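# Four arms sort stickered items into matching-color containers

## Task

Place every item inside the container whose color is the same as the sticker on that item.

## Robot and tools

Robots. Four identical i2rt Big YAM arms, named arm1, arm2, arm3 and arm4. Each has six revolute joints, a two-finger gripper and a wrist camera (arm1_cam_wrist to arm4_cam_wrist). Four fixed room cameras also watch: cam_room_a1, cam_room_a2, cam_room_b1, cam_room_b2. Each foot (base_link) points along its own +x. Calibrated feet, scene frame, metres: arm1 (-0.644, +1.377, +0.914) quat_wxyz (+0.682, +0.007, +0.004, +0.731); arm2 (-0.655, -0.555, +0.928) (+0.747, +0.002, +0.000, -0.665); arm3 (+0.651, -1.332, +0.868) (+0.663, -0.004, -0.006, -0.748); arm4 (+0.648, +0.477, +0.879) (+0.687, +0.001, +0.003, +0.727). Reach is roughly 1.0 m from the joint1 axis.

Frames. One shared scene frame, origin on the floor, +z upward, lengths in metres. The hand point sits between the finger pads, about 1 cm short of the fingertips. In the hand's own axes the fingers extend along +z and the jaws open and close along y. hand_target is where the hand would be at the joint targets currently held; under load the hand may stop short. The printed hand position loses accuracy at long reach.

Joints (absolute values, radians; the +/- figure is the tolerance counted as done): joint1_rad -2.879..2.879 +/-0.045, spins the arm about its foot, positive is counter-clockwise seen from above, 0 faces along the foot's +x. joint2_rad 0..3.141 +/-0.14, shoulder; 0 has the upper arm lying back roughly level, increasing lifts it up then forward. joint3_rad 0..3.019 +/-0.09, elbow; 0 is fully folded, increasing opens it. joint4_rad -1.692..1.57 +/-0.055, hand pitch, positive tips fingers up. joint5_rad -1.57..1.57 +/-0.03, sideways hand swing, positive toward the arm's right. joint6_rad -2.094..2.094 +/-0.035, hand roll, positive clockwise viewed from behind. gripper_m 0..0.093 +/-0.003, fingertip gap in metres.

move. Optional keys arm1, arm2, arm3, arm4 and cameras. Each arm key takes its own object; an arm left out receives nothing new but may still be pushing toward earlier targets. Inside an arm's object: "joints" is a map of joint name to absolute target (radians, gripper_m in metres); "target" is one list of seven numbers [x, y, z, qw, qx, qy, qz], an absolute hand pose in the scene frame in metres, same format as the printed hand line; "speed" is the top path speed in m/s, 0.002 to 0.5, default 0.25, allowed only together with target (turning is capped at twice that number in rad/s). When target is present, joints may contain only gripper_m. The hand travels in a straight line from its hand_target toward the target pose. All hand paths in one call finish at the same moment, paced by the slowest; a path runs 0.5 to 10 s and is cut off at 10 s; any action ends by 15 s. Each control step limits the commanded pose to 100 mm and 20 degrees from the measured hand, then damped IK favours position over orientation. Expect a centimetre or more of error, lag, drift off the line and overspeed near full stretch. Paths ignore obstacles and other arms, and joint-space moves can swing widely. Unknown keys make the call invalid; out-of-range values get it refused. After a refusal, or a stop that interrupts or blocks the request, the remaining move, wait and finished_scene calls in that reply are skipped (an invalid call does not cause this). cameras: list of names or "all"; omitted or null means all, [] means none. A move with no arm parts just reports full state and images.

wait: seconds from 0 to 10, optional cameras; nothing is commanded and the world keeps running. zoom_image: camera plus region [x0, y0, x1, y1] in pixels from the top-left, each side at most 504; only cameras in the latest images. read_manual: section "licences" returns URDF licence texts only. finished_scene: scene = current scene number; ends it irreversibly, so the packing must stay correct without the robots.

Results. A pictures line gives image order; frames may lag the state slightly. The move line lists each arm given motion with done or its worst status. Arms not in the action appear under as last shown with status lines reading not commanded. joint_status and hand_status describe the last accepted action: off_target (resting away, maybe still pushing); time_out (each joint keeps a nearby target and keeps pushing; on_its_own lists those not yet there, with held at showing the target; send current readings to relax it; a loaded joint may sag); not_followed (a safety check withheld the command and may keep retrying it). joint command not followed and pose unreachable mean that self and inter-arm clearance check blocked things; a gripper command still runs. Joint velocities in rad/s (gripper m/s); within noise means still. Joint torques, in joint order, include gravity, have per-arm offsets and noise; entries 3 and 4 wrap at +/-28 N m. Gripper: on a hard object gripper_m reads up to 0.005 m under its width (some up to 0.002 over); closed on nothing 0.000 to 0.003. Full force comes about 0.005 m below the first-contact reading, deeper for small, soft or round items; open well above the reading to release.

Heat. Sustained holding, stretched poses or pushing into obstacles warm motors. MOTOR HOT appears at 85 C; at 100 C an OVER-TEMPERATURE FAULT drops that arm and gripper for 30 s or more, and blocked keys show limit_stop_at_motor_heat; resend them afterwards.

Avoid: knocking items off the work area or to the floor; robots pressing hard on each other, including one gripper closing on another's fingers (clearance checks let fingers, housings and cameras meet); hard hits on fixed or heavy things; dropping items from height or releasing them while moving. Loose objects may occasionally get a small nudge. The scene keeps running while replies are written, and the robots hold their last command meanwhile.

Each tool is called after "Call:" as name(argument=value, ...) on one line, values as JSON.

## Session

Call:
wait(seconds=0)

Scene clock: 0.00 s.
Joint torques (N m): no reading
Motor temperatures (°C): arm1=[20 23 26 23 21 21 21] | arm2=[23 24 25 22 22 20 23] | arm3=[24 23 23 23 24 23 23] | arm4=[22 21 23 22 24 21 24]
Heat: arm1: hottest joint3_rad 26 °C; arm2: hottest joint3_rad 25 °C; arm3: hottest joint1_rad 24 °C; arm4: hottest joint5_rad 24 °C.
Joint velocities: within noise
arm1.joint_positions: joint1_rad=+0.263 joint2_rad=+0.541 joint3_rad=+1.448 joint4_rad=-1.274 joint5_rad=+0.156 joint6_rad=+0.460 gripper_m=+0.09396
arm1.joint_status: not commanded
arm1.hand: x=-0.6726 y=+1.5709 z=+1.5115 quat_wxyz=(-0.269, +0.505, -0.648, -0.503) (m; scene frame)
arm1.hand_target: x=-0.6710 y=+1.5670 z=+1.5236 quat_wxyz=(-0.273, +0.499, -0.642, -0.514) (m; scene frame)
arm1.hand_status: not commanded
arm2.joint_positions: joint1_rad=+0.198 joint2_rad=+0.259 joint3_rad=+1.632 joint4_rad=-1.245 joint5_rad=-0.167 joint6_rad=+0.724 gripper_m=+0.09396
arm2.joint_status: not commanded
arm2.hand: x=-0.6318 y=-0.5412 z=+1.6271 quat_wxyz=(-0.736, -0.518, -0.413, +0.142) (m; scene frame)
arm2.hand_target: x=-0.6338 y=-0.5350 z=+1.6303 quat_wxyz=(-0.741, -0.512, -0.410, +0.144) (m; scene frame)
arm2.hand_status: not commanded
arm3.joint_positions: joint1_rad=-0.202 joint2_rad=+0.522 joint3_rad=+1.369 joint4_rad=-1.376 joint5_rad=-0.141 joint6_rad=+0.009 gripper_m=+0.09396
arm3.joint_status: not commanded
arm3.hand: x=+0.6119 y=-1.5148 z=+1.4102 quat_wxyz=(-0.346, -0.682, -0.528, +0.369) (m; scene frame)
arm3.hand_target: x=+0.6127 y=-1.5121 z=+1.4202 quat_wxyz=(-0.352, -0.676, -0.525, +0.378) (m; scene frame)
arm3.hand_status: not commanded
arm4.joint_positions: joint1_rad=+0.128 joint2_rad=+0.492 joint3_rad=+1.422 joint4_rad=-1.388 joint5_rad=-0.180 joint6_rad=-0.624 gripper_m=+0.09396
arm4.joint_status: not commanded
arm4.hand: x=+0.5895 y=+0.6391 z=+1.4459 quat_wxyz=(-0.401, +0.802, -0.272, -0.348) (m; scene frame)
arm4.hand_target: x=+0.5903 y=+0.6352 z=+1.4556 quat_wxyz=(-0.410, +0.797, -0.269, -0.353) (m; scene frame)
arm4.hand_status: not commanded
pictures: arm1_cam_wrist, arm2_cam_wrist, arm3_cam_wrist, arm4_cam_wrist, cam_room_a1, cam_room_a2, cam_room_b1, cam_room_b2
Images, in order (width x height): arm1_cam_wrist 672x504, arm2_cam_wrist 672x504, arm3_cam_wrist 672x504, arm4_cam_wrist 672x504, cam_room_a1 672x504, cam_room_a2 672x504, cam_room_b1 672x504, cam_room_b2 672x504.

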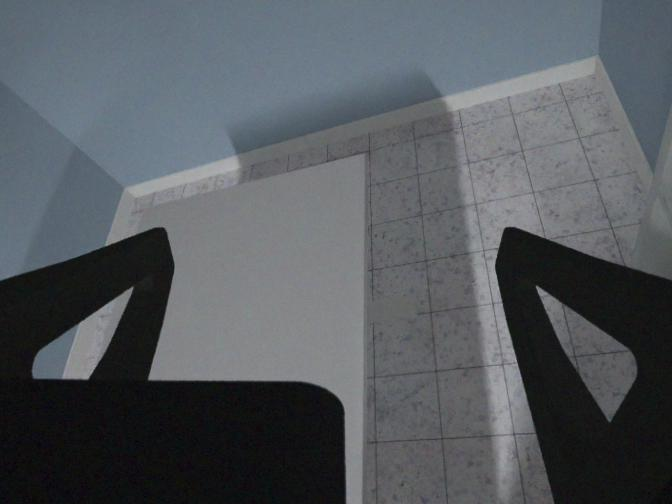

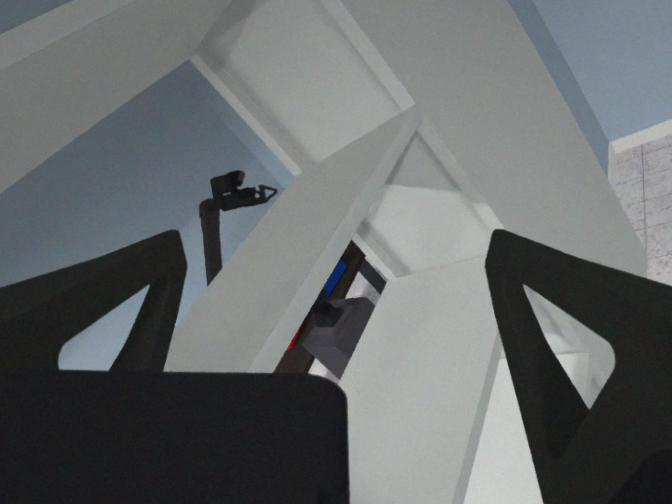

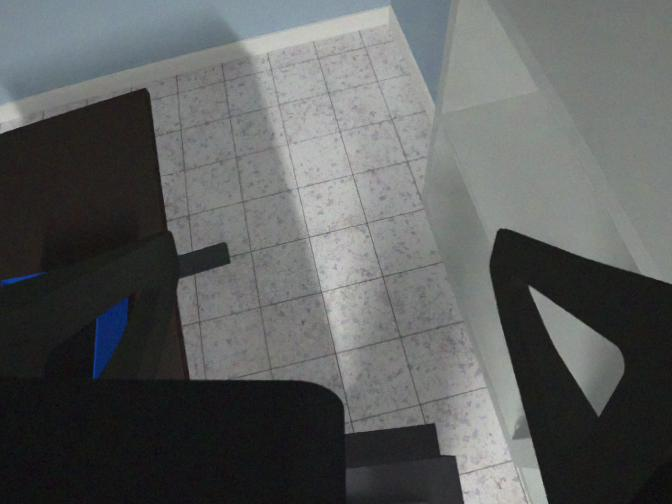

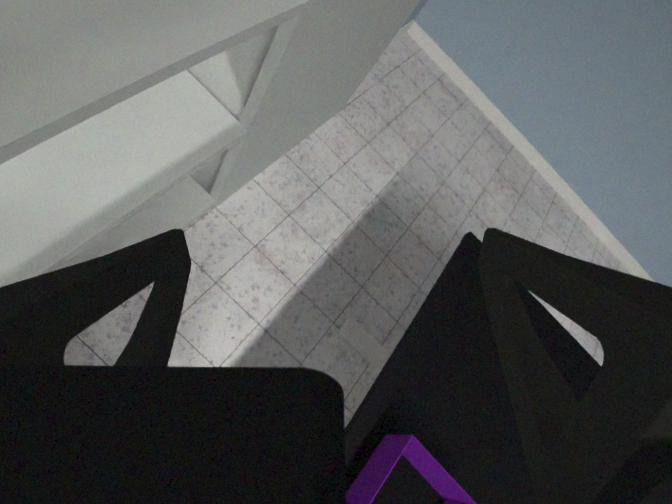

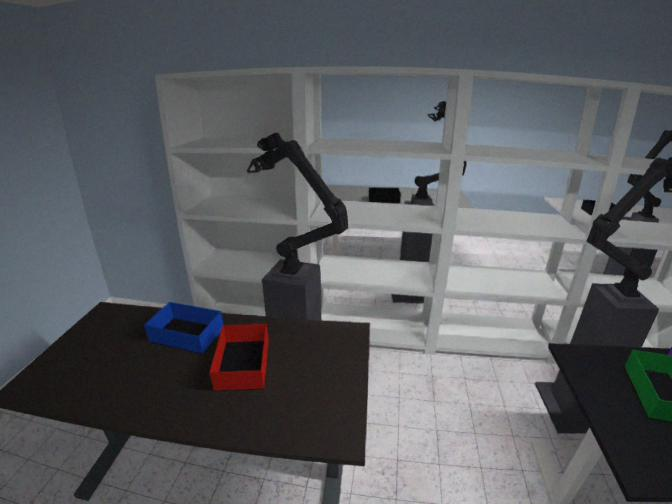

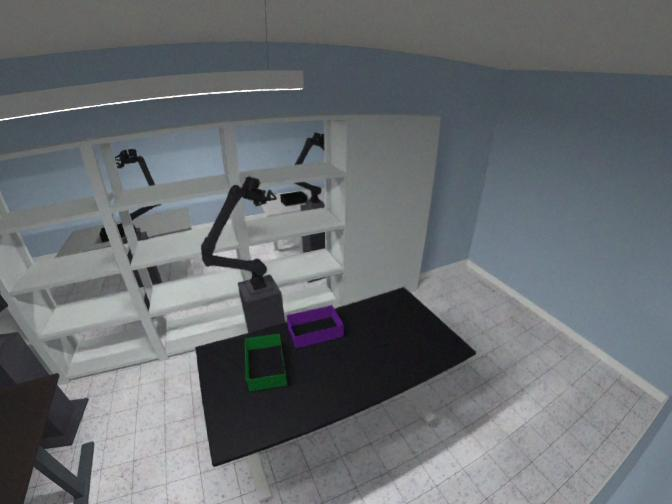

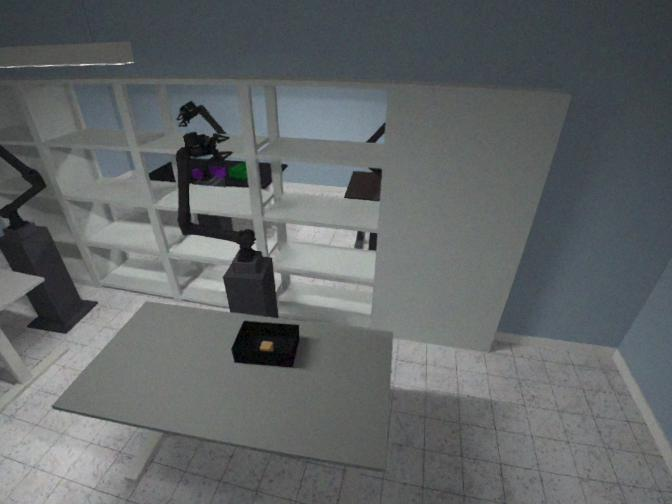

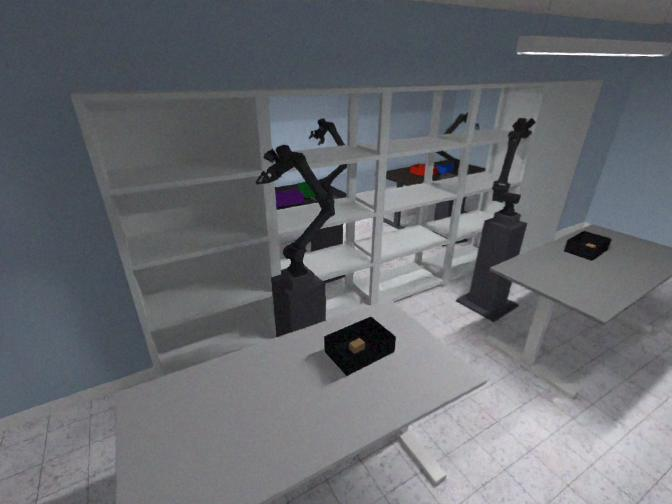

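Call:
move(arm1={"joints":{"joint1_rad":1.5,"joint2_rad":0.7,"joint3_rad":1.4,"joint4_rad":-1.4,"joint5_rad":0,"joint6_rad":0}}, arm2={"joints":{"joint1_rad":-1.69,"joint2_rad":0.7,"joint3_rad":1.4,"joint4_rad":-1.4,"joint5_rad":0,"joint6_rad":0}}, arm3={"joints":{"joint1_rad":1.69,"joint2_rad":0.7,"joint3_rad":1.4,"joint4_rad":-1.4,"joint5_rad":0,"joint6_rad":0}}, arm4={"joints":{"joint1_rad":-1.62,"joint2_rad":0.7,"joint3_rad":1.4,"joint4_rad":-1.4,"joint5_rad":0,"joint6_rad":0}}, cameras=[])

Call:
move(arm1={"joints":{"joint2_rad":1.0,"joint3_rad":1.4,"joint4_rad":-1.2}}, arm2={"joints":{"joint2_rad":1.0,"joint3_rad":1.4,"joint4_rad":-1.2}}, arm3={"joints":{"joint2_rad":1.0,"joint3_rad":1.4,"joint4_rad":-1.2}}, arm4={"joints":{"joint2_rad":1.0,"joint3_rad":1.4,"joint4_rad":-1.2}}, cameras=["arm1_cam_wrist","arm2_cam_wrist","arm3_cam_wrist","arm4_cam_wrist"])

Scene clock: 13.33 s.
Joint torques (N m): arm1=[-1.08 1.9 11.4 1.2 0.05 -0.05] | arm2=[0.38 -0.91 11.45 1.66 -0.09 -0.08] | arm3=[2.08 -0.73 10.86 1.24 0.06 -0.11] | arm4=[0.79 -0.79 9.05 0.88 0.05 0.14]
Motor temperatures (°C): arm1=[20 23 27 23 21 21 21] | arm2=[23 24 26 22 22 20 23] | arm3=[24 23 25 23 24 23 23] | arm4=[22 21 24 22 24 21 24]
Heat: arm1: hottest joint3_rad 27 °C; arm2: hottest joint3_rad 26 °C; arm3: hottest joint3_rad 25 °C; arm4: hottest joint3_rad 24 °C.
move: arm1 done; arm2 done; arm3 done; arm4 done
Joint velocities: within noise
arm1.joint_positions: joint1_rad=+1.493 joint2_rad=+0.704 joint3_rad=+1.381 joint4_rad=-1.391 joint5_rad=-0.001 joint6_rad=+0.007 gripper_m=+0.09398
arm1.joint_status: all done
arm1.hand: x=-0.8979 y=+1.3788 z=+1.4224 quat_wxyz=(-0.001, +0.906, -0.007, -0.423) (m; scene frame)
arm1.hand_target: x=-0.8934 y=+1.3770 z=+1.4307 quat_wxyz=(-0.002, +0.903, +0.000, -0.429) (m; scene frame)
arm1.hand_status: not commanded
arm2.joint_positions: joint1_rad=-1.685 joint2_rad=+0.699 joint3_rad=+1.381 joint4_rad=-1.385 joint5_rad=+0.002 joint6_rad=+0.014 gripper_m=+0.09400
arm2.joint_status: all done
arm2.hand: x=-0.9172 y=-0.5569 z=+1.4344 quat_wxyz=(-0.001, -0.908, +0.005, +0.420) (m; scene frame)
arm2.hand_target: x=-0.9138 y=-0.5559 z=+1.4404 quat_wxyz=(+0.002, -0.907, +0.000, +0.421) (m; scene frame)
arm2.hand_status: not commanded
arm3.joint_positions: joint1_rad=+1.679 joint2_rad=+0.706 joint3_rad=+1.370 joint4_rad=-1.393 joint5_rad=-0.001 joint6_rad=+0.007 gripper_m=+0.09398
arm3.joint_status: all done
arm3.hand: x=+0.9137 y=-1.3285 z=+1.3658 quat_wxyz=(-0.409, -0.006, -0.913, +0.007) (m; scene frame)
arm3.hand_target: x=+0.9081 y=-1.3255 z=+1.3804 quat_wxyz=(-0.422, +0.002, -0.906, +0.007) (m; scene frame)
arm3.hand_status: not commanded
arm4.joint_positions: joint1_rad=-1.616 joint2_rad=+0.708 joint3_rad=+1.381 joint4_rad=-1.389 joint5_rad=+0.000 joint6_rad=-0.013 gripper_m=+0.09398
arm4.joint_status: all done
arm4.hand: x=+0.9143 y=+0.4814 z=+1.3817 quat_wxyz=(-0.412, +0.011, -0.911, +0.002) (m; scene frame)
arm4.hand_target: x=+0.9082 y=+0.4805 z=+1.3906 quat_wxyz=(-0.420, +0.004, -0.908, +0.000) (m; scene frame)
arm4.hand_status: not commanded
pictures: none
No camera images: "cameras" was empty.

Scene clock: 14.67 s.
Joint torques (N m): arm1=[-0.97 -3.31 12.9 2.06 0.1 -0.05] | arm2=[0.44 -7.65 12.81 2.81 -0.09 -0.07] | arm3=[2.02 -6.07 11.96 1.96 0.06 -0.11] | arm4=[0.26 -6.53 10.25 1.61 0.05 0.16]
Motor temperatures (°C): arm1=[20 23 27 23 21 21 21] | arm2=[23 24 26 22 22 20 23] | arm3=[24 23 25 23 24 23 23] | arm4=[22 21 24 22 24 21 24]
Heat: arm1: hottest joint3_rad 27 °C; arm2: hottest joint3_rad 26 °C; arm3: hottest joint3_rad 25 °C; arm4: hottest joint3_rad 24 °C.
move: arm1 done; arm2 done; arm3 done; arm4 done
Joint velocities: within noise
arm1.joint_positions: joint1_rad=+1.493 joint2_rad=+1.004 joint3_rad=+1.380 joint4_rad=-1.216 joint5_rad=-0.001 joint6_rad=+0.007 gripper_m=+0.09398
arm1.joint_status: all done
arm1.hand: x=-1.0333 y=+1.3802 z=+1.3620 quat_wxyz=(-0.001, +0.931, -0.007, -0.364) (m; scene frame)
arm1.hand_target: x=-1.0356 y=+1.3774 z=+1.3768 quat_wxyz=(-0.002, +0.924, +0.000, -0.383) (m; scene frame)
arm1.hand_status: not commanded
arm2.joint_positions: joint1_rad=-1.685 joint2_rad=+1.005 joint3_rad=+1.381 joint4_rad=-1.217 joint5_rad=+0.002 joint6_rad=+0.014 gripper_m=+0.09400
arm2.joint_status: all done
arm2.hand: x=-1.0528 y=-0.5571 z=+1.3694 quat_wxyz=(-0.001, -0.934, +0.005, +0.356) (m; scene frame)
arm2.hand_target: x=-1.0550 y=-0.5554 z=+1.3840 quat_wxyz=(+0.002, -0.927, +0.000, +0.375) (m; scene frame)
arm2.hand_status: not commanded
arm3.joint_positions: joint1_rad=+1.679 joint2_rad=+0.999 joint3_rad=+1.371 joint4_rad=-1.214 joint5_rad=-0.001 joint6_rad=+0.007 gripper_m=+0.09398
arm3.joint_status: all done
arm3.hand: x=+1.0454 y=-1.3310 z=+1.3075 quat_wxyz=(-0.357, -0.007, -0.934, +0.007) (m; scene frame)
arm3.hand_target: x=+1.0494 y=-1.3265 z=+1.3246 quat_wxyz=(-0.376, +0.002, -0.926, +0.007) (m; scene frame)
arm3.hand_status: not commanded
arm4.joint_positions: joint1_rad=-1.616 joint2_rad=+1.003 joint3_rad=+1.381 joint4_rad=-1.216 joint5_rad=+0.000 joint6_rad=-0.013 gripper_m=+0.09398
arm4.joint_status: all done
arm4.hand: x=+1.0463 y=+0.4827 z=+1.3197 quat_wxyz=(-0.356, +0.012, -0.935, +0.002) (m; scene frame)
arm4.hand_target: x=+1.0490 y=+0.4814 z=+1.3338 quat_wxyz=(-0.374, +0.004, -0.928, +0.000) (m; scene frame)
arm4.hand_status: not commanded
pictures: arm1_cam_wrist, arm2_cam_wrist, arm3_cam_wrist, arm4_cam_wrist
Images, in order (width x height): arm1_cam_wrist 672x504, arm2_cam_wrist 672x504, arm3_cam_wrist 672x504, arm4_cam_wrist 672x504.

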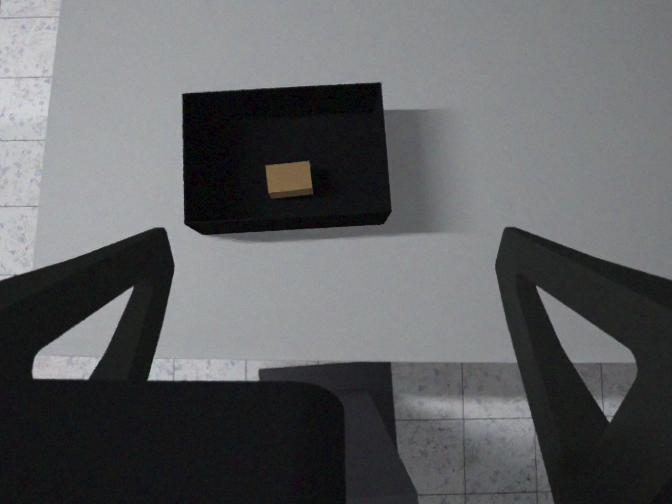

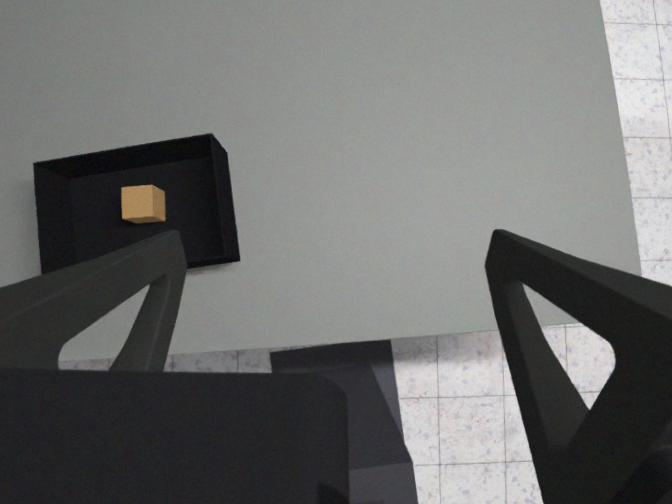

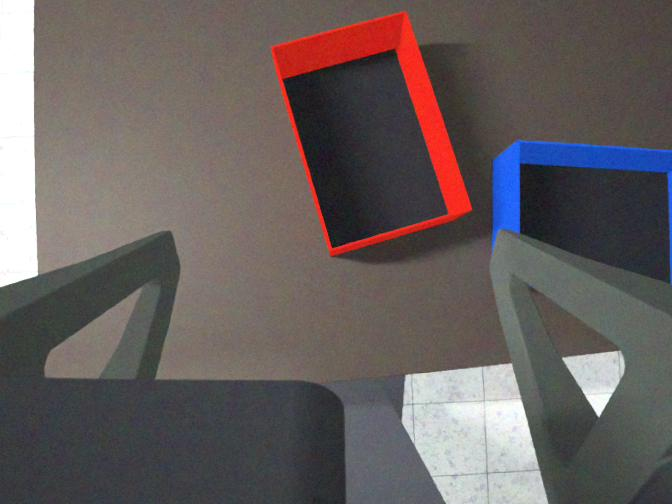

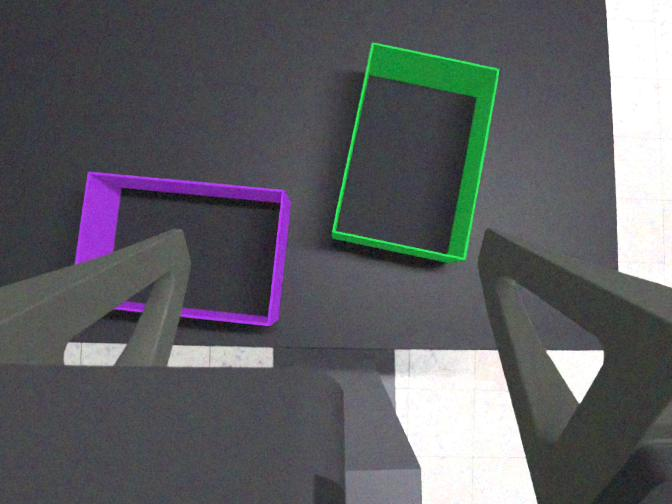

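Call:
zoom_image(camera="arm1_cam_wrist", region=[240, 140, 340, 220])

Call:
zoom_image(camera="arm2_cam_wrist", region=[100, 160, 200, 240])

Call:
move(cameras=["cam_room_b1","cam_room_b2"])

Call:
zoom_image(camera="cam_room_b1", region=[235, 320, 305, 370])

Call:
zoom_image(camera="cam_room_b2", region=[325, 320, 395, 370])

Call:
zoom_image(camera="cam_room_b2", region=[560, 225, 630, 275])

Scaled by 5.040.

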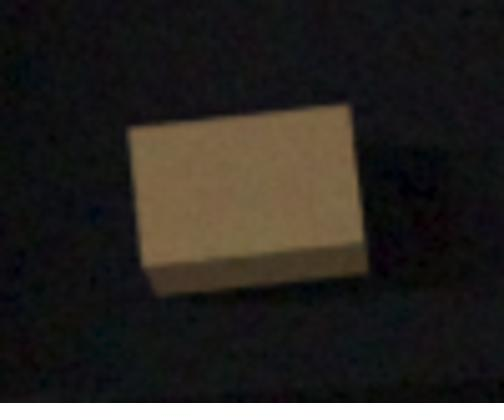

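Scaled by 5.040.

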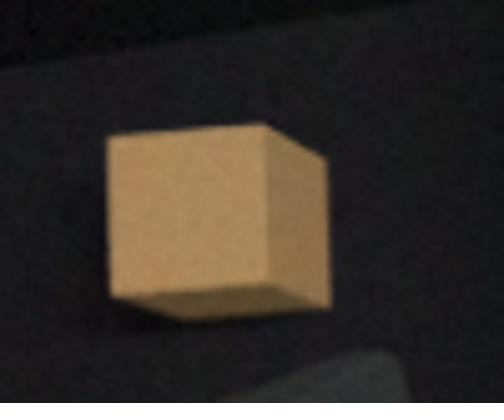

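Scene clock: 20.40 s.
Joint torques (N m): arm1=[-1.49 -3.14 12.92 1.99 0.05 -0.03] | arm2=[0.44 -7.53 12.79 2.8 -0.1 -0.08] | arm3=[1.96 -5.95 11.92 1.91 0.05 -0.12] | arm4=[0.5 -6.59 10.39 1.7 0.07 0.16]
Motor temperatures (°C): arm1=[20 23 28 23 21 21 21] | arm2=[23 24 28 22 22 20 23] | arm3=[24 23 25 23 24 23 23] | arm4=[22 21 26 22 24 21 24]
Heat: arm1: hottest joint3_rad 28 °C; arm2: hottest joint3_rad 28 °C; arm3: hottest joint3_rad 25 °C; arm4: hottest joint3_rad 26 °C.
Joint velocities: within noise
arm1.joint_positions: joint1_rad=+1.493 joint2_rad=+1.004 joint3_rad=+1.380 joint4_rad=-1.216 joint5_rad=-0.001 joint6_rad=+0.007 gripper_m=+0.09398
arm1.joint_status: all done
arm1.hand: x=-1.0333 y=+1.3802 z=+1.3620 quat_wxyz=(-0.001, +0.931, -0.007, -0.364) (m; scene frame)
arm1.hand_target: x=-1.0356 y=+1.3774 z=+1.3768 quat_wxyz=(-0.002, +0.924, +0.000, -0.383) (m; scene frame)
arm1.hand_status: not commanded
arm2.joint_positions: joint1_rad=-1.685 joint2_rad=+1.005 joint3_rad=+1.381 joint4_rad=-1.217 joint5_rad=+0.002 joint6_rad=+0.014 gripper_m=+0.09400
arm2.joint_status: all done
arm2.hand: x=-1.0528 y=-0.5571 z=+1.3694 quat_wxyz=(-0.001, -0.934, +0.005, +0.356) (m; scene frame)
arm2.hand_target: x=-1.0550 y=-0.5554 z=+1.3840 quat_wxyz=(+0.002, -0.927, +0.000, +0.375) (m; scene frame)
arm2.hand_status: not commanded
arm3.joint_positions: joint1_rad=+1.679 joint2_rad=+0.999 joint3_rad=+1.371 joint4_rad=-1.214 joint5_rad=-0.001 joint6_rad=+0.007 gripper_m=+0.09398
arm3.joint_status: all done
arm3.hand: x=+1.0454 y=-1.3310 z=+1.3075 quat_wxyz=(-0.357, -0.007, -0.934, +0.007) (m; scene frame)
arm3.hand_target: x=+1.0494 y=-1.3265 z=+1.3246 quat_wxyz=(-0.376, +0.002, -0.926, +0.007) (m; scene frame)
arm3.hand_status: not commanded
arm4.joint_positions: joint1_rad=-1.616 joint2_rad=+1.003 joint3_rad=+1.381 joint4_rad=-1.216 joint5_rad=+0.000 joint6_rad=-0.013 gripper_m=+0.09398
arm4.joint_status: all done
arm4.hand: x=+1.0463 y=+0.4827 z=+1.3197 quat_wxyz=(-0.356, +0.012, -0.935, +0.002) (m; scene frame)
arm4.hand_target: x=+1.0490 y=+0.4814 z=+1.3338 quat_wxyz=(-0.374, +0.004, -0.928, +0.000) (m; scene frame)
arm4.hand_status: not commanded
pictures: cam_room_b1, cam_room_b2
Images, in order (width x height): cam_room_b1 672x504, cam_room_b2 672x504.

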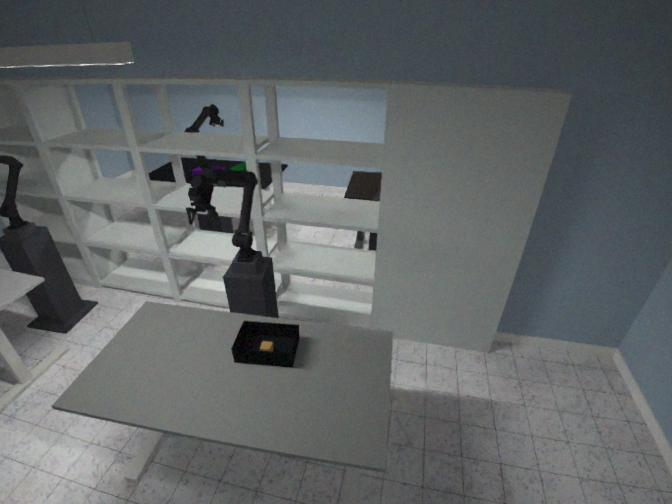

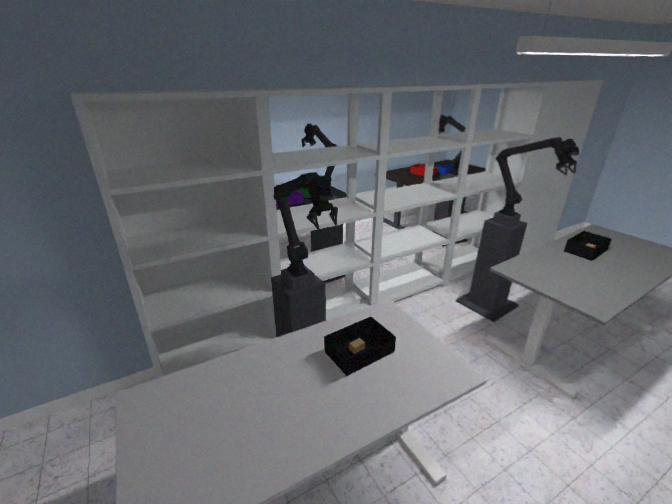

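Scaled by 7.200.

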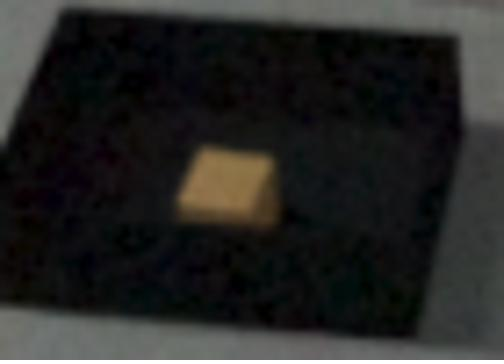

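Scaled by 7.200.

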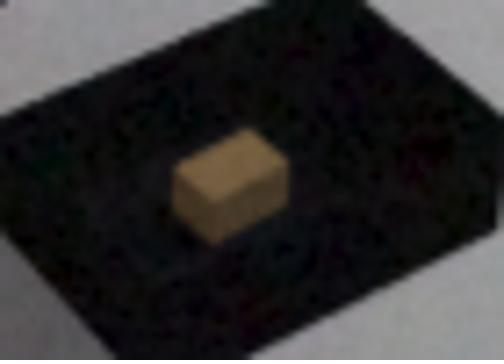

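Scaled by 7.200.

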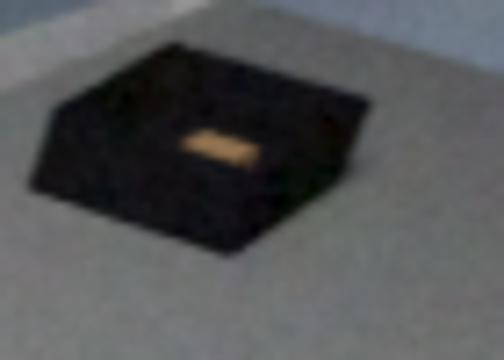

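Call:
move(arm1={"target":[-1.215,1.306,0.93,0.0132,0.9744,0.0596,-0.216],"speed":0.4}, arm2={"target":[-1.195,-0.877,0.93,0.0038,0.9762,0.017,-0.2164],"speed":0.4}, cameras=["arm1_cam_wrist","arm2_cam_wrist"])

Scene clock: 44.63 s.
Joint torques (N m): arm1=[-0.5 -13.39 12.81 1.61 0.01 0] | arm2=[0.67 -19.08 13.11 1.83 0.17 0.22] | arm3=[2.02 -5.95 11.88 1.96 0.06 -0.11] | arm4=[0.5 -6.65 10.24 1.63 0.09 0.13]
Motor temperatures (°C): arm1=[20 23 31 23 21 21 21] | arm2=[23 24 32 22 22 20 23] | arm3=[24 23 27 23 24 23 23] | arm4=[22 22 31 22 24 21 24]
Heat: arm1: hottest joint3_rad 31 °C; arm2: hottest joint3_rad 32 °C; arm3: hottest joint3_rad 27 °C; arm4: hottest joint3_rad 31 °C.
move: arm1 off_target; arm2 off_target
Joint velocities: within noise
arm1.joint_positions: joint1_rad=+1.617 joint2_rad=+1.833 joint3_rad=+1.072 joint4_rad=-0.463 joint5_rad=-0.002 joint6_rad=+0.007 gripper_m=+0.09398
arm1.joint_status: not commanded
arm1.hand: x=-1.1869 y=+1.3148 z=+0.9042 quat_wxyz=(+0.010, +0.982, +0.053, -0.180) (m; scene frame)
arm1.hand_target: x=-1.2133 y=+1.3061 z=+0.9310 quat_wxyz=(+0.013, +0.974, +0.060, -0.216) (m; scene frame)
arm1.hand_status: off_target (0.039 m and 4.3 deg from the pose sent, 0.474 m and 19.4 deg at the start)
arm2.joint_positions: joint1_rad=-1.086 joint2_rad=+1.945 joint3_rad=+1.278 joint4_rad=-0.574 joint5_rad=+0.228 joint6_rad=+0.508 gripper_m=+0.09400
arm2.joint_status: not commanded
arm2.hand: x=-1.1741 y=-0.8632 z=+0.9174 quat_wxyz=(+0.011, -0.980, -0.028, +0.196) (m; scene frame)
arm2.hand_target: x=-1.1940 y=-0.8763 z=+0.9308 quat_wxyz=(-0.004, -0.976, -0.017, +0.216) (m; scene frame)
arm2.hand_status: off_target (0.028 m and 3.1 deg from the pose sent, 0.562 m and 16.9 deg at the start)
arm3, arm4: as last shown
pictures: arm1_cam_wrist, arm2_cam_wrist
Images, in order (width x height): arm1_cam_wrist 672x504, arm2_cam_wrist 672x504.

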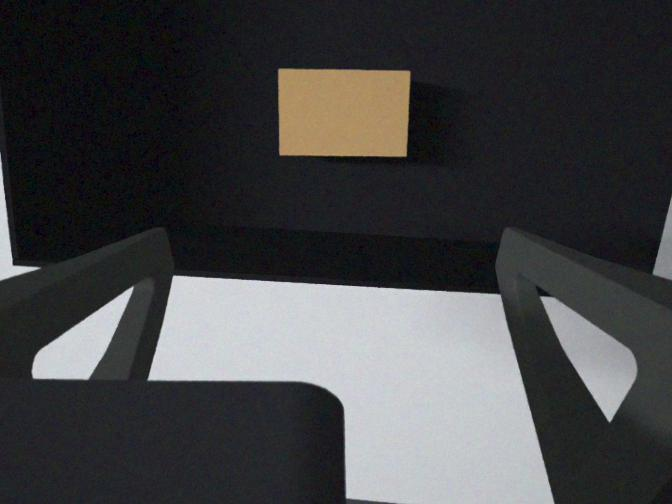

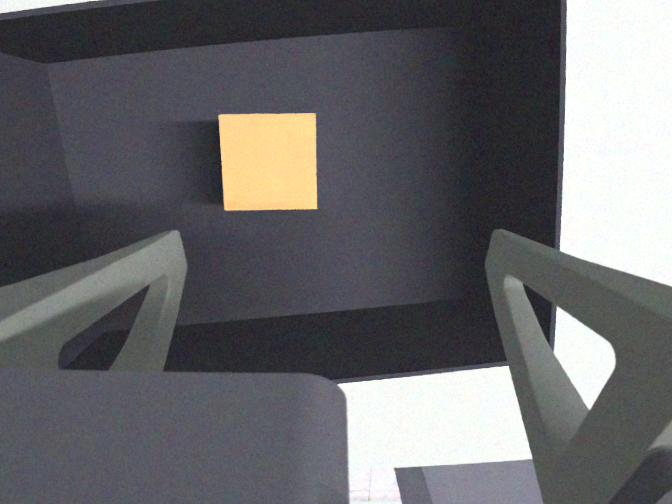

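Call:
move(arm1={"target":[-1.245,1.311,0.835,0.0132,0.9744,0.0596,-0.216],"speed":0.2}, arm2={"target":[-1.21,-0.912,0.83,0.0038,0.9762,0.017,-0.2164],"speed":0.2}, cameras=["arm1_cam_wrist","arm2_cam_wrist"])

Scene clock: 60.07 s.
Joint torques (N m): arm1=[-2.37 -15.09 11.02 1.61 -0.06 -0.06] | arm2=[1.03 -20.6 11.7 2 0.4 0.21] | arm3=[1.85 -5.95 11.89 1.98 0.06 -0.11] | arm4=[0.56 -6.83 10.26 1.65 0.13 0.2]
Motor temperatures (°C): arm1=[20 24 31 23 21 21 21] | arm2=[23 24 31 22 22 20 23] | arm3=[24 23 28 23 24 23 23] | arm4=[22 22 33 22 24 21 24]
Heat: arm1: hottest joint3_rad 31 °C; arm2: hottest joint3_rad 31 °C; arm3: hottest joint3_rad 28 °C; arm4: hottest joint3_rad 33 °C.
move: arm1 off_target; arm2 off_target
Joint velocities: within noise
arm1.joint_positions: joint1_rad=+1.617 joint2_rad=+2.058 joint3_rad=+1.131 joint4_rad=-0.282 joint5_rad=-0.007 joint6_rad=-0.003 gripper_m=+0.09398
arm1.joint_status: not commanded
arm1.hand: x=-1.2175 y=+1.3107 z=+0.8186 quat_wxyz=(+0.012, +0.981, +0.059, -0.187) (m; scene frame)
arm1.hand_target: x=-1.2439 y=+1.3112 z=+0.8361 quat_wxyz=(+0.013, +0.974, +0.060, -0.216) (m; scene frame)
arm1.hand_status: off_target (0.032 m and 3.4 deg from the pose sent, 0.091 m and 4.3 deg at the start)
arm2.joint_positions: joint1_rad=-1.057 joint2_rad=+2.176 joint3_rad=+1.371 joint4_rad=-0.439 joint5_rad=+0.235 joint6_rad=+0.541 gripper_m=+0.09400
arm2.joint_status: not commanded
arm2.hand: x=-1.1926 y=-0.8968 z=+0.8237 quat_wxyz=(+0.009, -0.980, -0.025, +0.198) (m; scene frame)
arm2.hand_target: x=-1.2090 y=-0.9115 z=+0.8307 quat_wxyz=(-0.004, -0.976, -0.017, +0.216) (m; scene frame)
arm2.hand_status: off_target (0.024 m and 2.8 deg from the pose sent, 0.106 m and 3.2 deg at the start)
arm3, arm4: as last shown
pictures: arm1_cam_wrist, arm2_cam_wrist
Images, in order (width x height): arm1_cam_wrist 672x504, arm2_cam_wrist 672x504.

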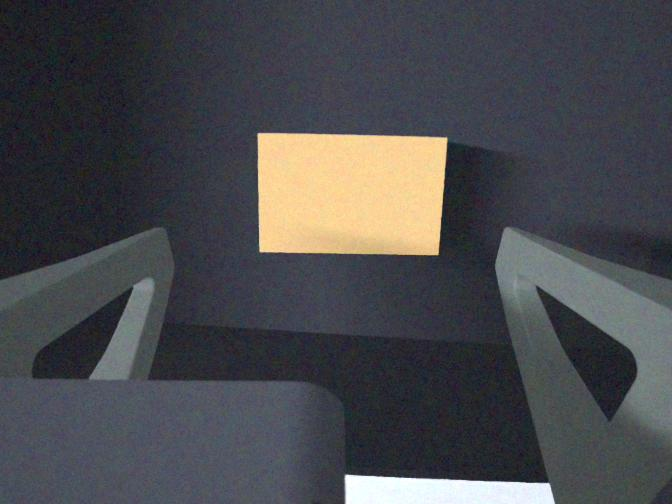

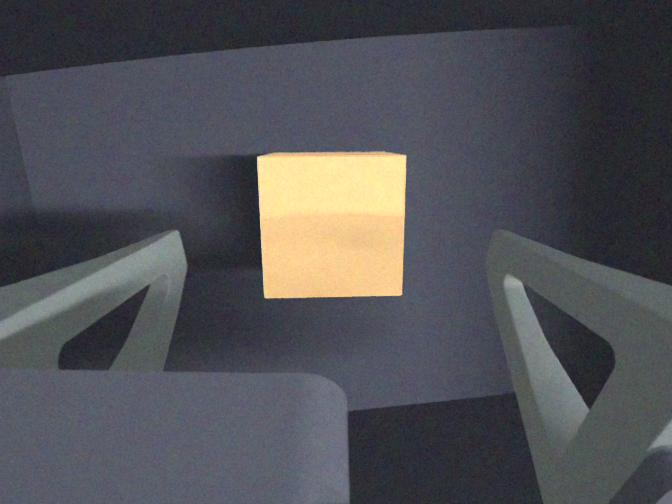

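Call:
move(arm1={"target":[-1.257,1.319,0.765,0.0132,0.9744,0.0596,-0.216],"speed":0.15}, arm2={"target":[-1.213,-0.912,0.757,0.0038,0.9762,0.017,-0.2164],"speed":0.15}, cameras=["arm1_cam_wrist","arm2_cam_wrist"])

Scene clock: 66.30 s.
Joint torques (N m): arm1=[-2.78 -15.79 9.5 1.59 -0.05 -0.07] | arm2=[0.91 -21.13 10.55 2.02 0.37 0.18] | arm3=[2.08 -6.3 11.9 1.99 0.06 -0.11] | arm4=[0.79 -6.59 10.28 1.58 0.11 0.14]
Motor temperatures (°C): arm1=[20 24 32 23 21 21 21] | arm2=[23 25 32 22 22 20 23] | arm3=[24 23 29 23 24 23 23] | arm4=[22 22 33 22 24 21 24]
Heat: arm1: hottest joint3_rad 32 °C; arm2: hottest joint3_rad 32 °C; arm3: hottest joint3_rad 29 °C; arm4: hottest joint3_rad 33 °C.
move: arm1 off_target; arm2 off_target
Joint velocities: within noise
arm1.joint_positions: joint1_rad=+1.603 joint2_rad=+2.222 joint3_rad=+1.183 joint4_rad=-0.164 joint5_rad=-0.014 joint6_rad=-0.018 gripper_m=+0.09398
arm1.joint_status: not commanded
arm1.hand: x=-1.2312 y=+1.3163 z=+0.7526 quat_wxyz=(+0.013, +0.980, +0.060, -0.190) (m; scene frame)
arm1.hand_target: x=-1.2560 y=+1.3192 z=+0.7659 quat_wxyz=(+0.013, +0.974, +0.060, -0.216) (m; scene frame)
arm1.hand_status: off_target (0.029 m and 3.1 deg from the pose sent, 0.067 m and 3.4 deg at the start)
arm2.joint_positions: joint1_rad=-1.057 joint2_rad=+2.318 joint3_rad=+1.403 joint4_rad=-0.320 joint5_rad=+0.235 joint6_rad=+0.541 gripper_m=+0.09400
arm2.joint_status: not commanded
arm2.hand: x=-1.1973 y=-0.9002 z=+0.7555 quat_wxyz=(+0.006, -0.979, -0.025, +0.201) (m; scene frame)
arm2.hand_target: x=-1.2123 y=-0.9117 z=+0.7577 quat_wxyz=(-0.004, -0.976, -0.017, +0.216) (m; scene frame)
arm2.hand_status: off_target (0.020 m and 2.3 deg from the pose sent, 0.071 m and 2.7 deg at the start)
arm3, arm4: as last shown
pictures: arm1_cam_wrist, arm2_cam_wrist
Images, in order (width x height): arm1_cam_wrist 672x504, arm2_cam_wrist 672x504.

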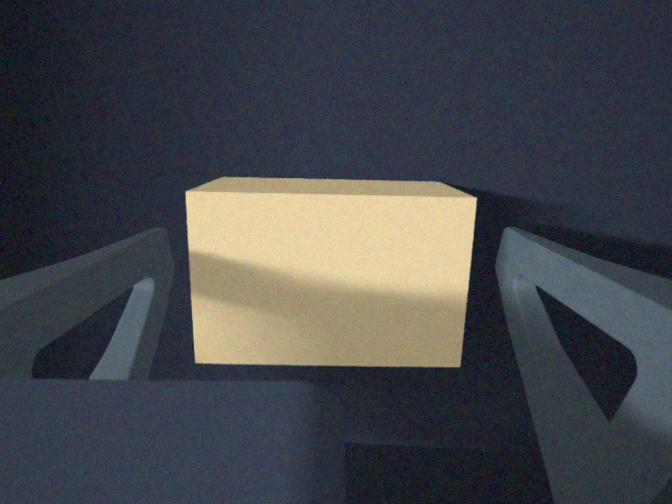

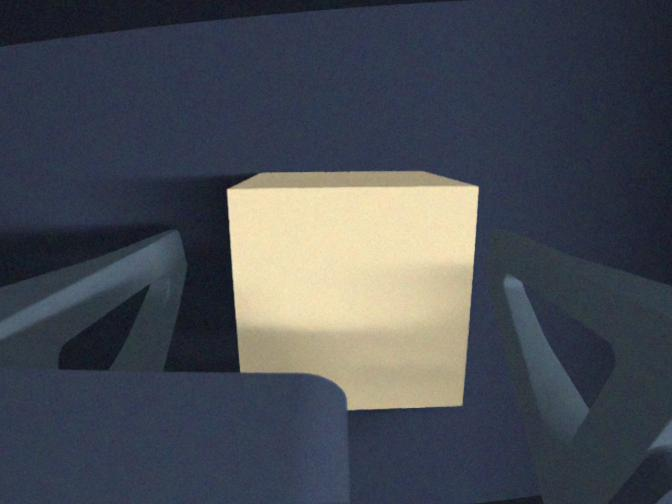

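Call:
move(arm1={"joints":{"gripper_m":0.056}}, arm2={"joints":{"gripper_m":0.039}}, arm3={"joints":{"joint1_rad":1.69,"joint2_rad":0.6,"joint3_rad":1.4,"joint4_rad":-1.5}}, arm4={"joints":{"joint1_rad":-1.62,"joint2_rad":0.6,"joint3_rad":1.4,"joint4_rad":-1.5}}, cameras=[])

Call:
move(arm1={"target":[-1.21,1.314,0.97,0.0132,0.9744,0.0596,-0.216]}, arm2={"target":[-1.18,-0.88,0.97,0.0038,0.9762,0.017,-0.2164]}, cameras=["cam_room_b1","cam_room_b2","arm1_cam_wrist","arm2_cam_wrist"])

Call:
move(arm1={"joints":{"joint2_rad":0.6,"joint3_rad":1.35,"joint4_rad":-1.45,"joint5_rad":0,"joint6_rad":0}}, arm2={"joints":{"joint2_rad":0.6,"joint3_rad":1.35,"joint4_rad":-1.45,"joint5_rad":0,"joint6_rad":0}}, cameras=["cam_room_b1","cam_room_b2"])

Scene clock: 78.90 s.
Joint torques (N m): arm1=[-2.55 -15.97 9.65 1.59 -0.03 -0.07] | arm2=[0.97 -21.13 10.48 1.99 0.32 0.19] | arm3=[1.9 2.02 9.16 1.35 0.07 -0.11] | arm4=[0.26 2.67 8.09 0.91 0.08 0.16]
Motor temperatures (°C): arm1=[20 24 32 23 21 21 21] | arm2=[23 25 32 22 22 20 23] | arm3=[24 23 29 23 24 23 23] | arm4=[22 22 34 22 24 21 24]
Heat: arm1: hottest joint3_rad 32 °C; arm2: hottest joint3_rad 32 °C; arm3: hottest joint3_rad 29 °C; arm4: hottest joint3_rad 34 °C.
move: arm1 off_target; arm2 off_target; arm3 done; arm4 done
Joint velocities: within noise
arm1.joint_positions: joint1_rad=+1.603 joint2_rad=+2.222 joint3_rad=+1.183 joint4_rad=-0.163 joint5_rad=-0.014 joint6_rad=-0.019 gripper_m=+0.06872
arm1.joint_status: gripper_m off_target (ended at +0.06875, target +0.05600)
arm1.hand: x=-1.2313 y=+1.3163 z=+0.7527 quat_wxyz=(+0.013, +0.980, +0.060, -0.190) (m; scene frame)
arm1.hand_target: x=-1.2561 y=+1.3192 z=+0.7659 quat_wxyz=(+0.013, +0.974, +0.060, -0.216) (m; scene frame)
arm1.hand_status: not commanded
arm2.joint_positions: joint1_rad=-1.057 joint2_rad=+2.318 joint3_rad=+1.404 joint4_rad=-0.320 joint5_rad=+0.237 joint6_rad=+0.541 gripper_m=+0.05336
arm2.joint_status: gripper_m off_target (ended at +0.05338, target +0.03900)
arm2.hand: x=-1.1978 y=-0.9003 z=+0.7559 quat_wxyz=(+0.007, -0.979, -0.024, +0.202) (m; scene frame)
arm2.hand_target: x=-1.2122 y=-0.9116 z=+0.7576 quat_wxyz=(-0.004, -0.976, -0.017, +0.216) (m; scene frame)
arm2.hand_status: not commanded
arm3.joint_positions: joint1_rad=+1.679 joint2_rad=+0.604 joint3_rad=+1.383 joint4_rad=-1.495 joint5_rad=-0.001 joint6_rad=+0.007 gripper_m=+0.09398
arm3.joint_status: all done
arm3.hand: x=+0.8578 y=-1.3277 z=+1.3746 quat_wxyz=(-0.415, -0.006, -0.910, +0.007) (m; scene frame)
arm3.hand_target: x=+0.8538 y=-1.3253 z=+1.3825 quat_wxyz=(-0.422, +0.002, -0.906, +0.006) (m; scene frame)
arm3.hand_status: not commanded
arm4.joint_positions: joint1_rad=-1.616 joint2_rad=+0.600 joint3_rad=+1.387 joint4_rad=-1.491 joint5_rad=+0.000 joint6_rad=-0.013 gripper_m=+0.09398
arm4.joint_status: all done
arm4.hand: x=+0.8566 y=+0.4808 z=+1.3885 quat_wxyz=(-0.418, +0.011, -0.908, +0.002) (m; scene frame)
arm4.hand_target: x=+0.8537 y=+0.4801 z=+1.3929 quat_wxyz=(-0.420, +0.004, -0.908, +0.000) (m; scene frame)
arm4.hand_status: not commanded
pictures: none
No camera images: "cameras" was empty.

Scene clock: 80.50 s.
Joint torques (N m): arm1=[-0.85 -12.81 9.95 0.76 0.12 0.1] | arm2=[-0.03 -20.13 8.96 1.01 0.14 0.08] | arm3=[2.08 1.79 9.21 1.32 0.05 -0.11] | arm4=[0.5 2.2 8.14 0.9 0.1 0.15]
Motor temperatures (°C): arm1=[20 25 32 23 21 21 21] | arm2=[23 26 32 22 22 20 23] | arm3=[24 23 29 23 24 23 23] | arm4=[22 22 34 22 24 21 24]
Heat: arm1: hottest joint3_rad 32 °C; arm2: hottest joint3_rad 32 °C; arm3: hottest joint3_rad 29 °C; arm4: hottest joint3_rad 34 °C.
move: arm1 done; arm2 done
Joint velocities: within noise
arm1.joint_positions: joint1_rad=+1.603 joint2_rad=+1.754 joint3_rad=+1.136 joint4_rad=-0.535 joint5_rad=-0.011 joint6_rad=-0.018 gripper_m=+0.06872
arm1.joint_status: not commanded
arm1.hand: x=-1.2093 y=+1.3181 z=+0.9650 quat_wxyz=(+0.012, +0.975, +0.060, -0.214) (m; scene frame)
arm1.hand_target: x=-1.2100 y=+1.3140 z=+0.9701 quat_wxyz=(+0.013, +0.974, +0.060, -0.216) (m; scene frame)
arm1.hand_status: done (0.007 m and 0.2 deg from the pose sent, 0.218 m and 3.0 deg at the start)
arm2.joint_positions: joint1_rad=-1.058 joint2_rad=+1.881 joint3_rad=+1.338 joint4_rad=-0.633 joint5_rad=+0.237 joint6_rad=+0.541 gripper_m=+0.05336
arm2.joint_status: not commanded
arm2.hand: x=-1.1826 y=-0.8886 z=+0.9746 quat_wxyz=(-0.010, -0.974, -0.020, +0.225) (m; scene frame)
arm2.hand_target: x=-1.1800 y=-0.8800 z=+0.9700 quat_wxyz=(-0.004, -0.976, -0.017, +0.216) (m; scene frame)
arm2.hand_status: done (0.010 m and 1.3 deg from the pose sent, 0.216 m and 2.2 deg at the start)
arm3, arm4: as last shown
pictures: arm1_cam_wrist, arm2_cam_wrist, cam_room_b1, cam_room_b2
Images, in order (width x height): arm1_cam_wrist 672x504, arm2_cam_wrist 672x504, cam_room_b1 672x504, cam_room_b2 672x504.

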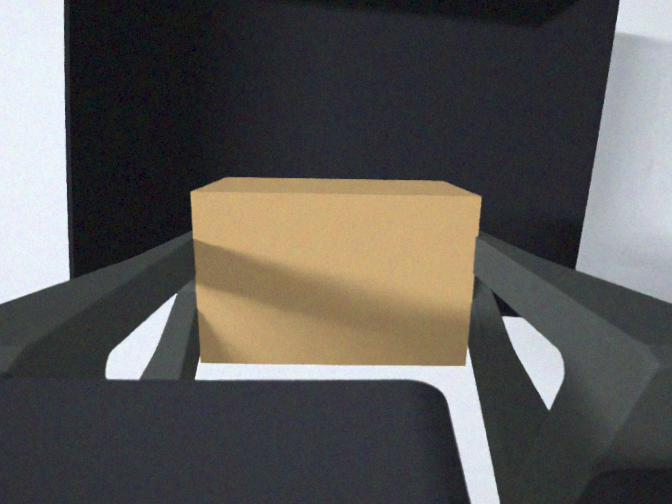

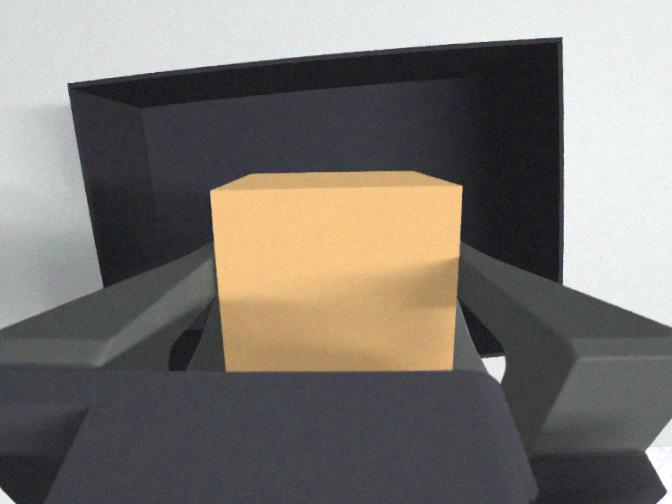

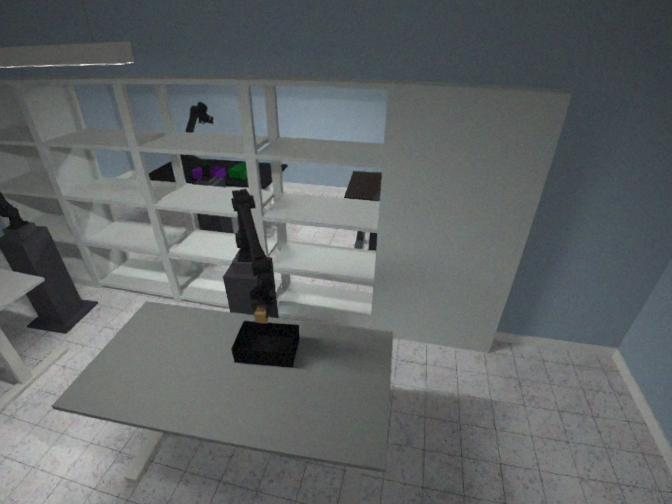

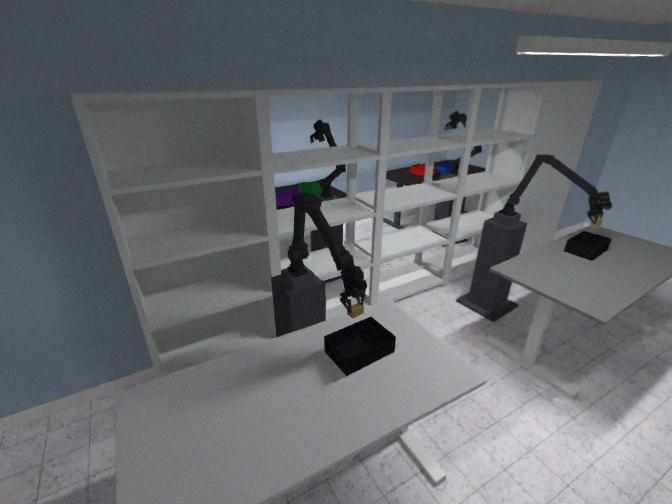

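Scene clock: 82.13 s.
Joint torques (N m): arm1=[-2.02 4.01 11.23 1.16 0.08 0.11] | arm2=[0.15 0.56 10.5 1.85 -0.17 -0.08] | arm3=[2.2 1.79 9.25 1.32 0.06 -0.11] | arm4=[0.62 2.55 8.09 0.94 0.08 0.17]
Motor temperatures (°C): arm1=[20 25 32 23 21 21 21] | arm2=[23 26 32 22 22 20 23] | arm3=[24 23 29 23 24 23 23] | arm4=[22 22 34 22 24 21 24]
Heat: arm1: hottest joint3_rad 32 °C; arm2: hottest joint3_rad 32 °C; arm3: hottest joint3_rad 29 °C; arm4: hottest joint3_rad 34 °C.
move: arm1 done; arm2 done
Joint velocities: within noise
arm1.joint_positions: joint1_rad=+1.603 joint2_rad=+0.597 joint3_rad=+1.327 joint4_rad=-1.444 joint5_rad=-0.002 joint6_rad=-0.008 gripper_m=+0.06872
arm1.joint_status: all done
arm1.hand: x=-0.8539 y=+1.3540 z=+1.4094 quat_wxyz=(+0.019, +0.905, +0.051, -0.422) (m; scene frame)
arm1.hand_target: x=-0.8516 y=+1.3529 z=+1.4182 quat_wxyz=(+0.021, +0.902, +0.050, -0.428) (m; scene frame)
arm1.hand_status: not commanded
arm2.joint_positions: joint1_rad=-1.060 joint2_rad=+0.600 joint3_rad=+1.338 joint4_rad=-1.439 joint5_rad=+0.003 joint6_rad=+0.014 gripper_m=+0.05334
arm2.joint_status: all done
arm2.hand: x=-0.8346 y=-0.6851 z=+1.4245 quat_wxyz=(-0.130, -0.866, -0.274, +0.398) (m; scene frame)
arm2.hand_target: x=-0.8327 y=-0.6825 z=+1.4284 quat_wxyz=(-0.128, -0.864, -0.277, +0.400) (m; scene frame)
arm2.hand_status: not commanded
arm3, arm4: as last shown
pictures: cam_room_b1, cam_room_b2
Images, in order (width x height): cam_room_b1 672x504, cam_room_b2 672x504.

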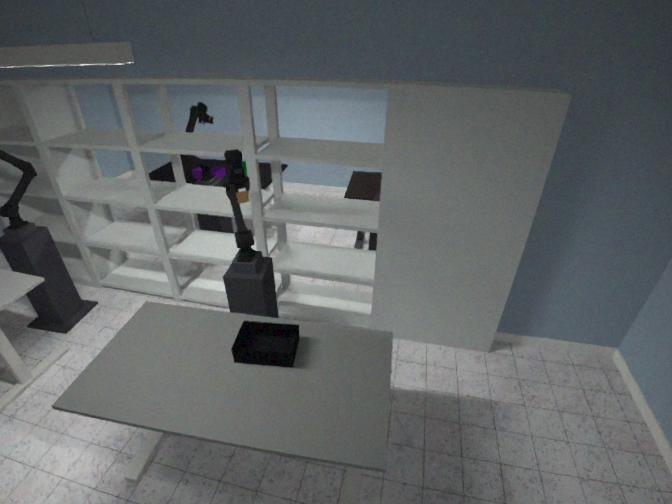

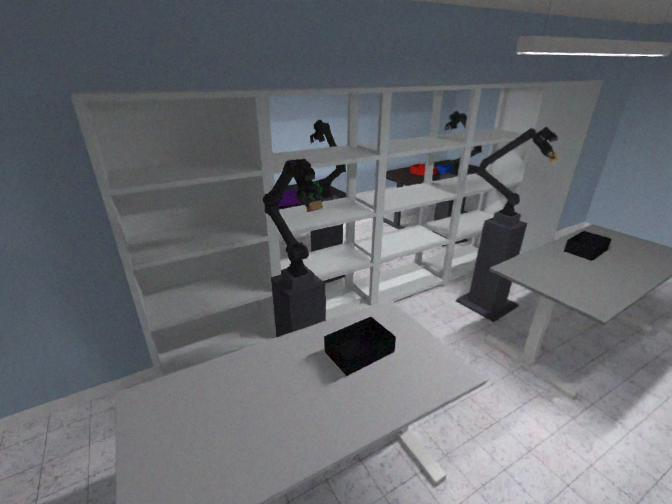

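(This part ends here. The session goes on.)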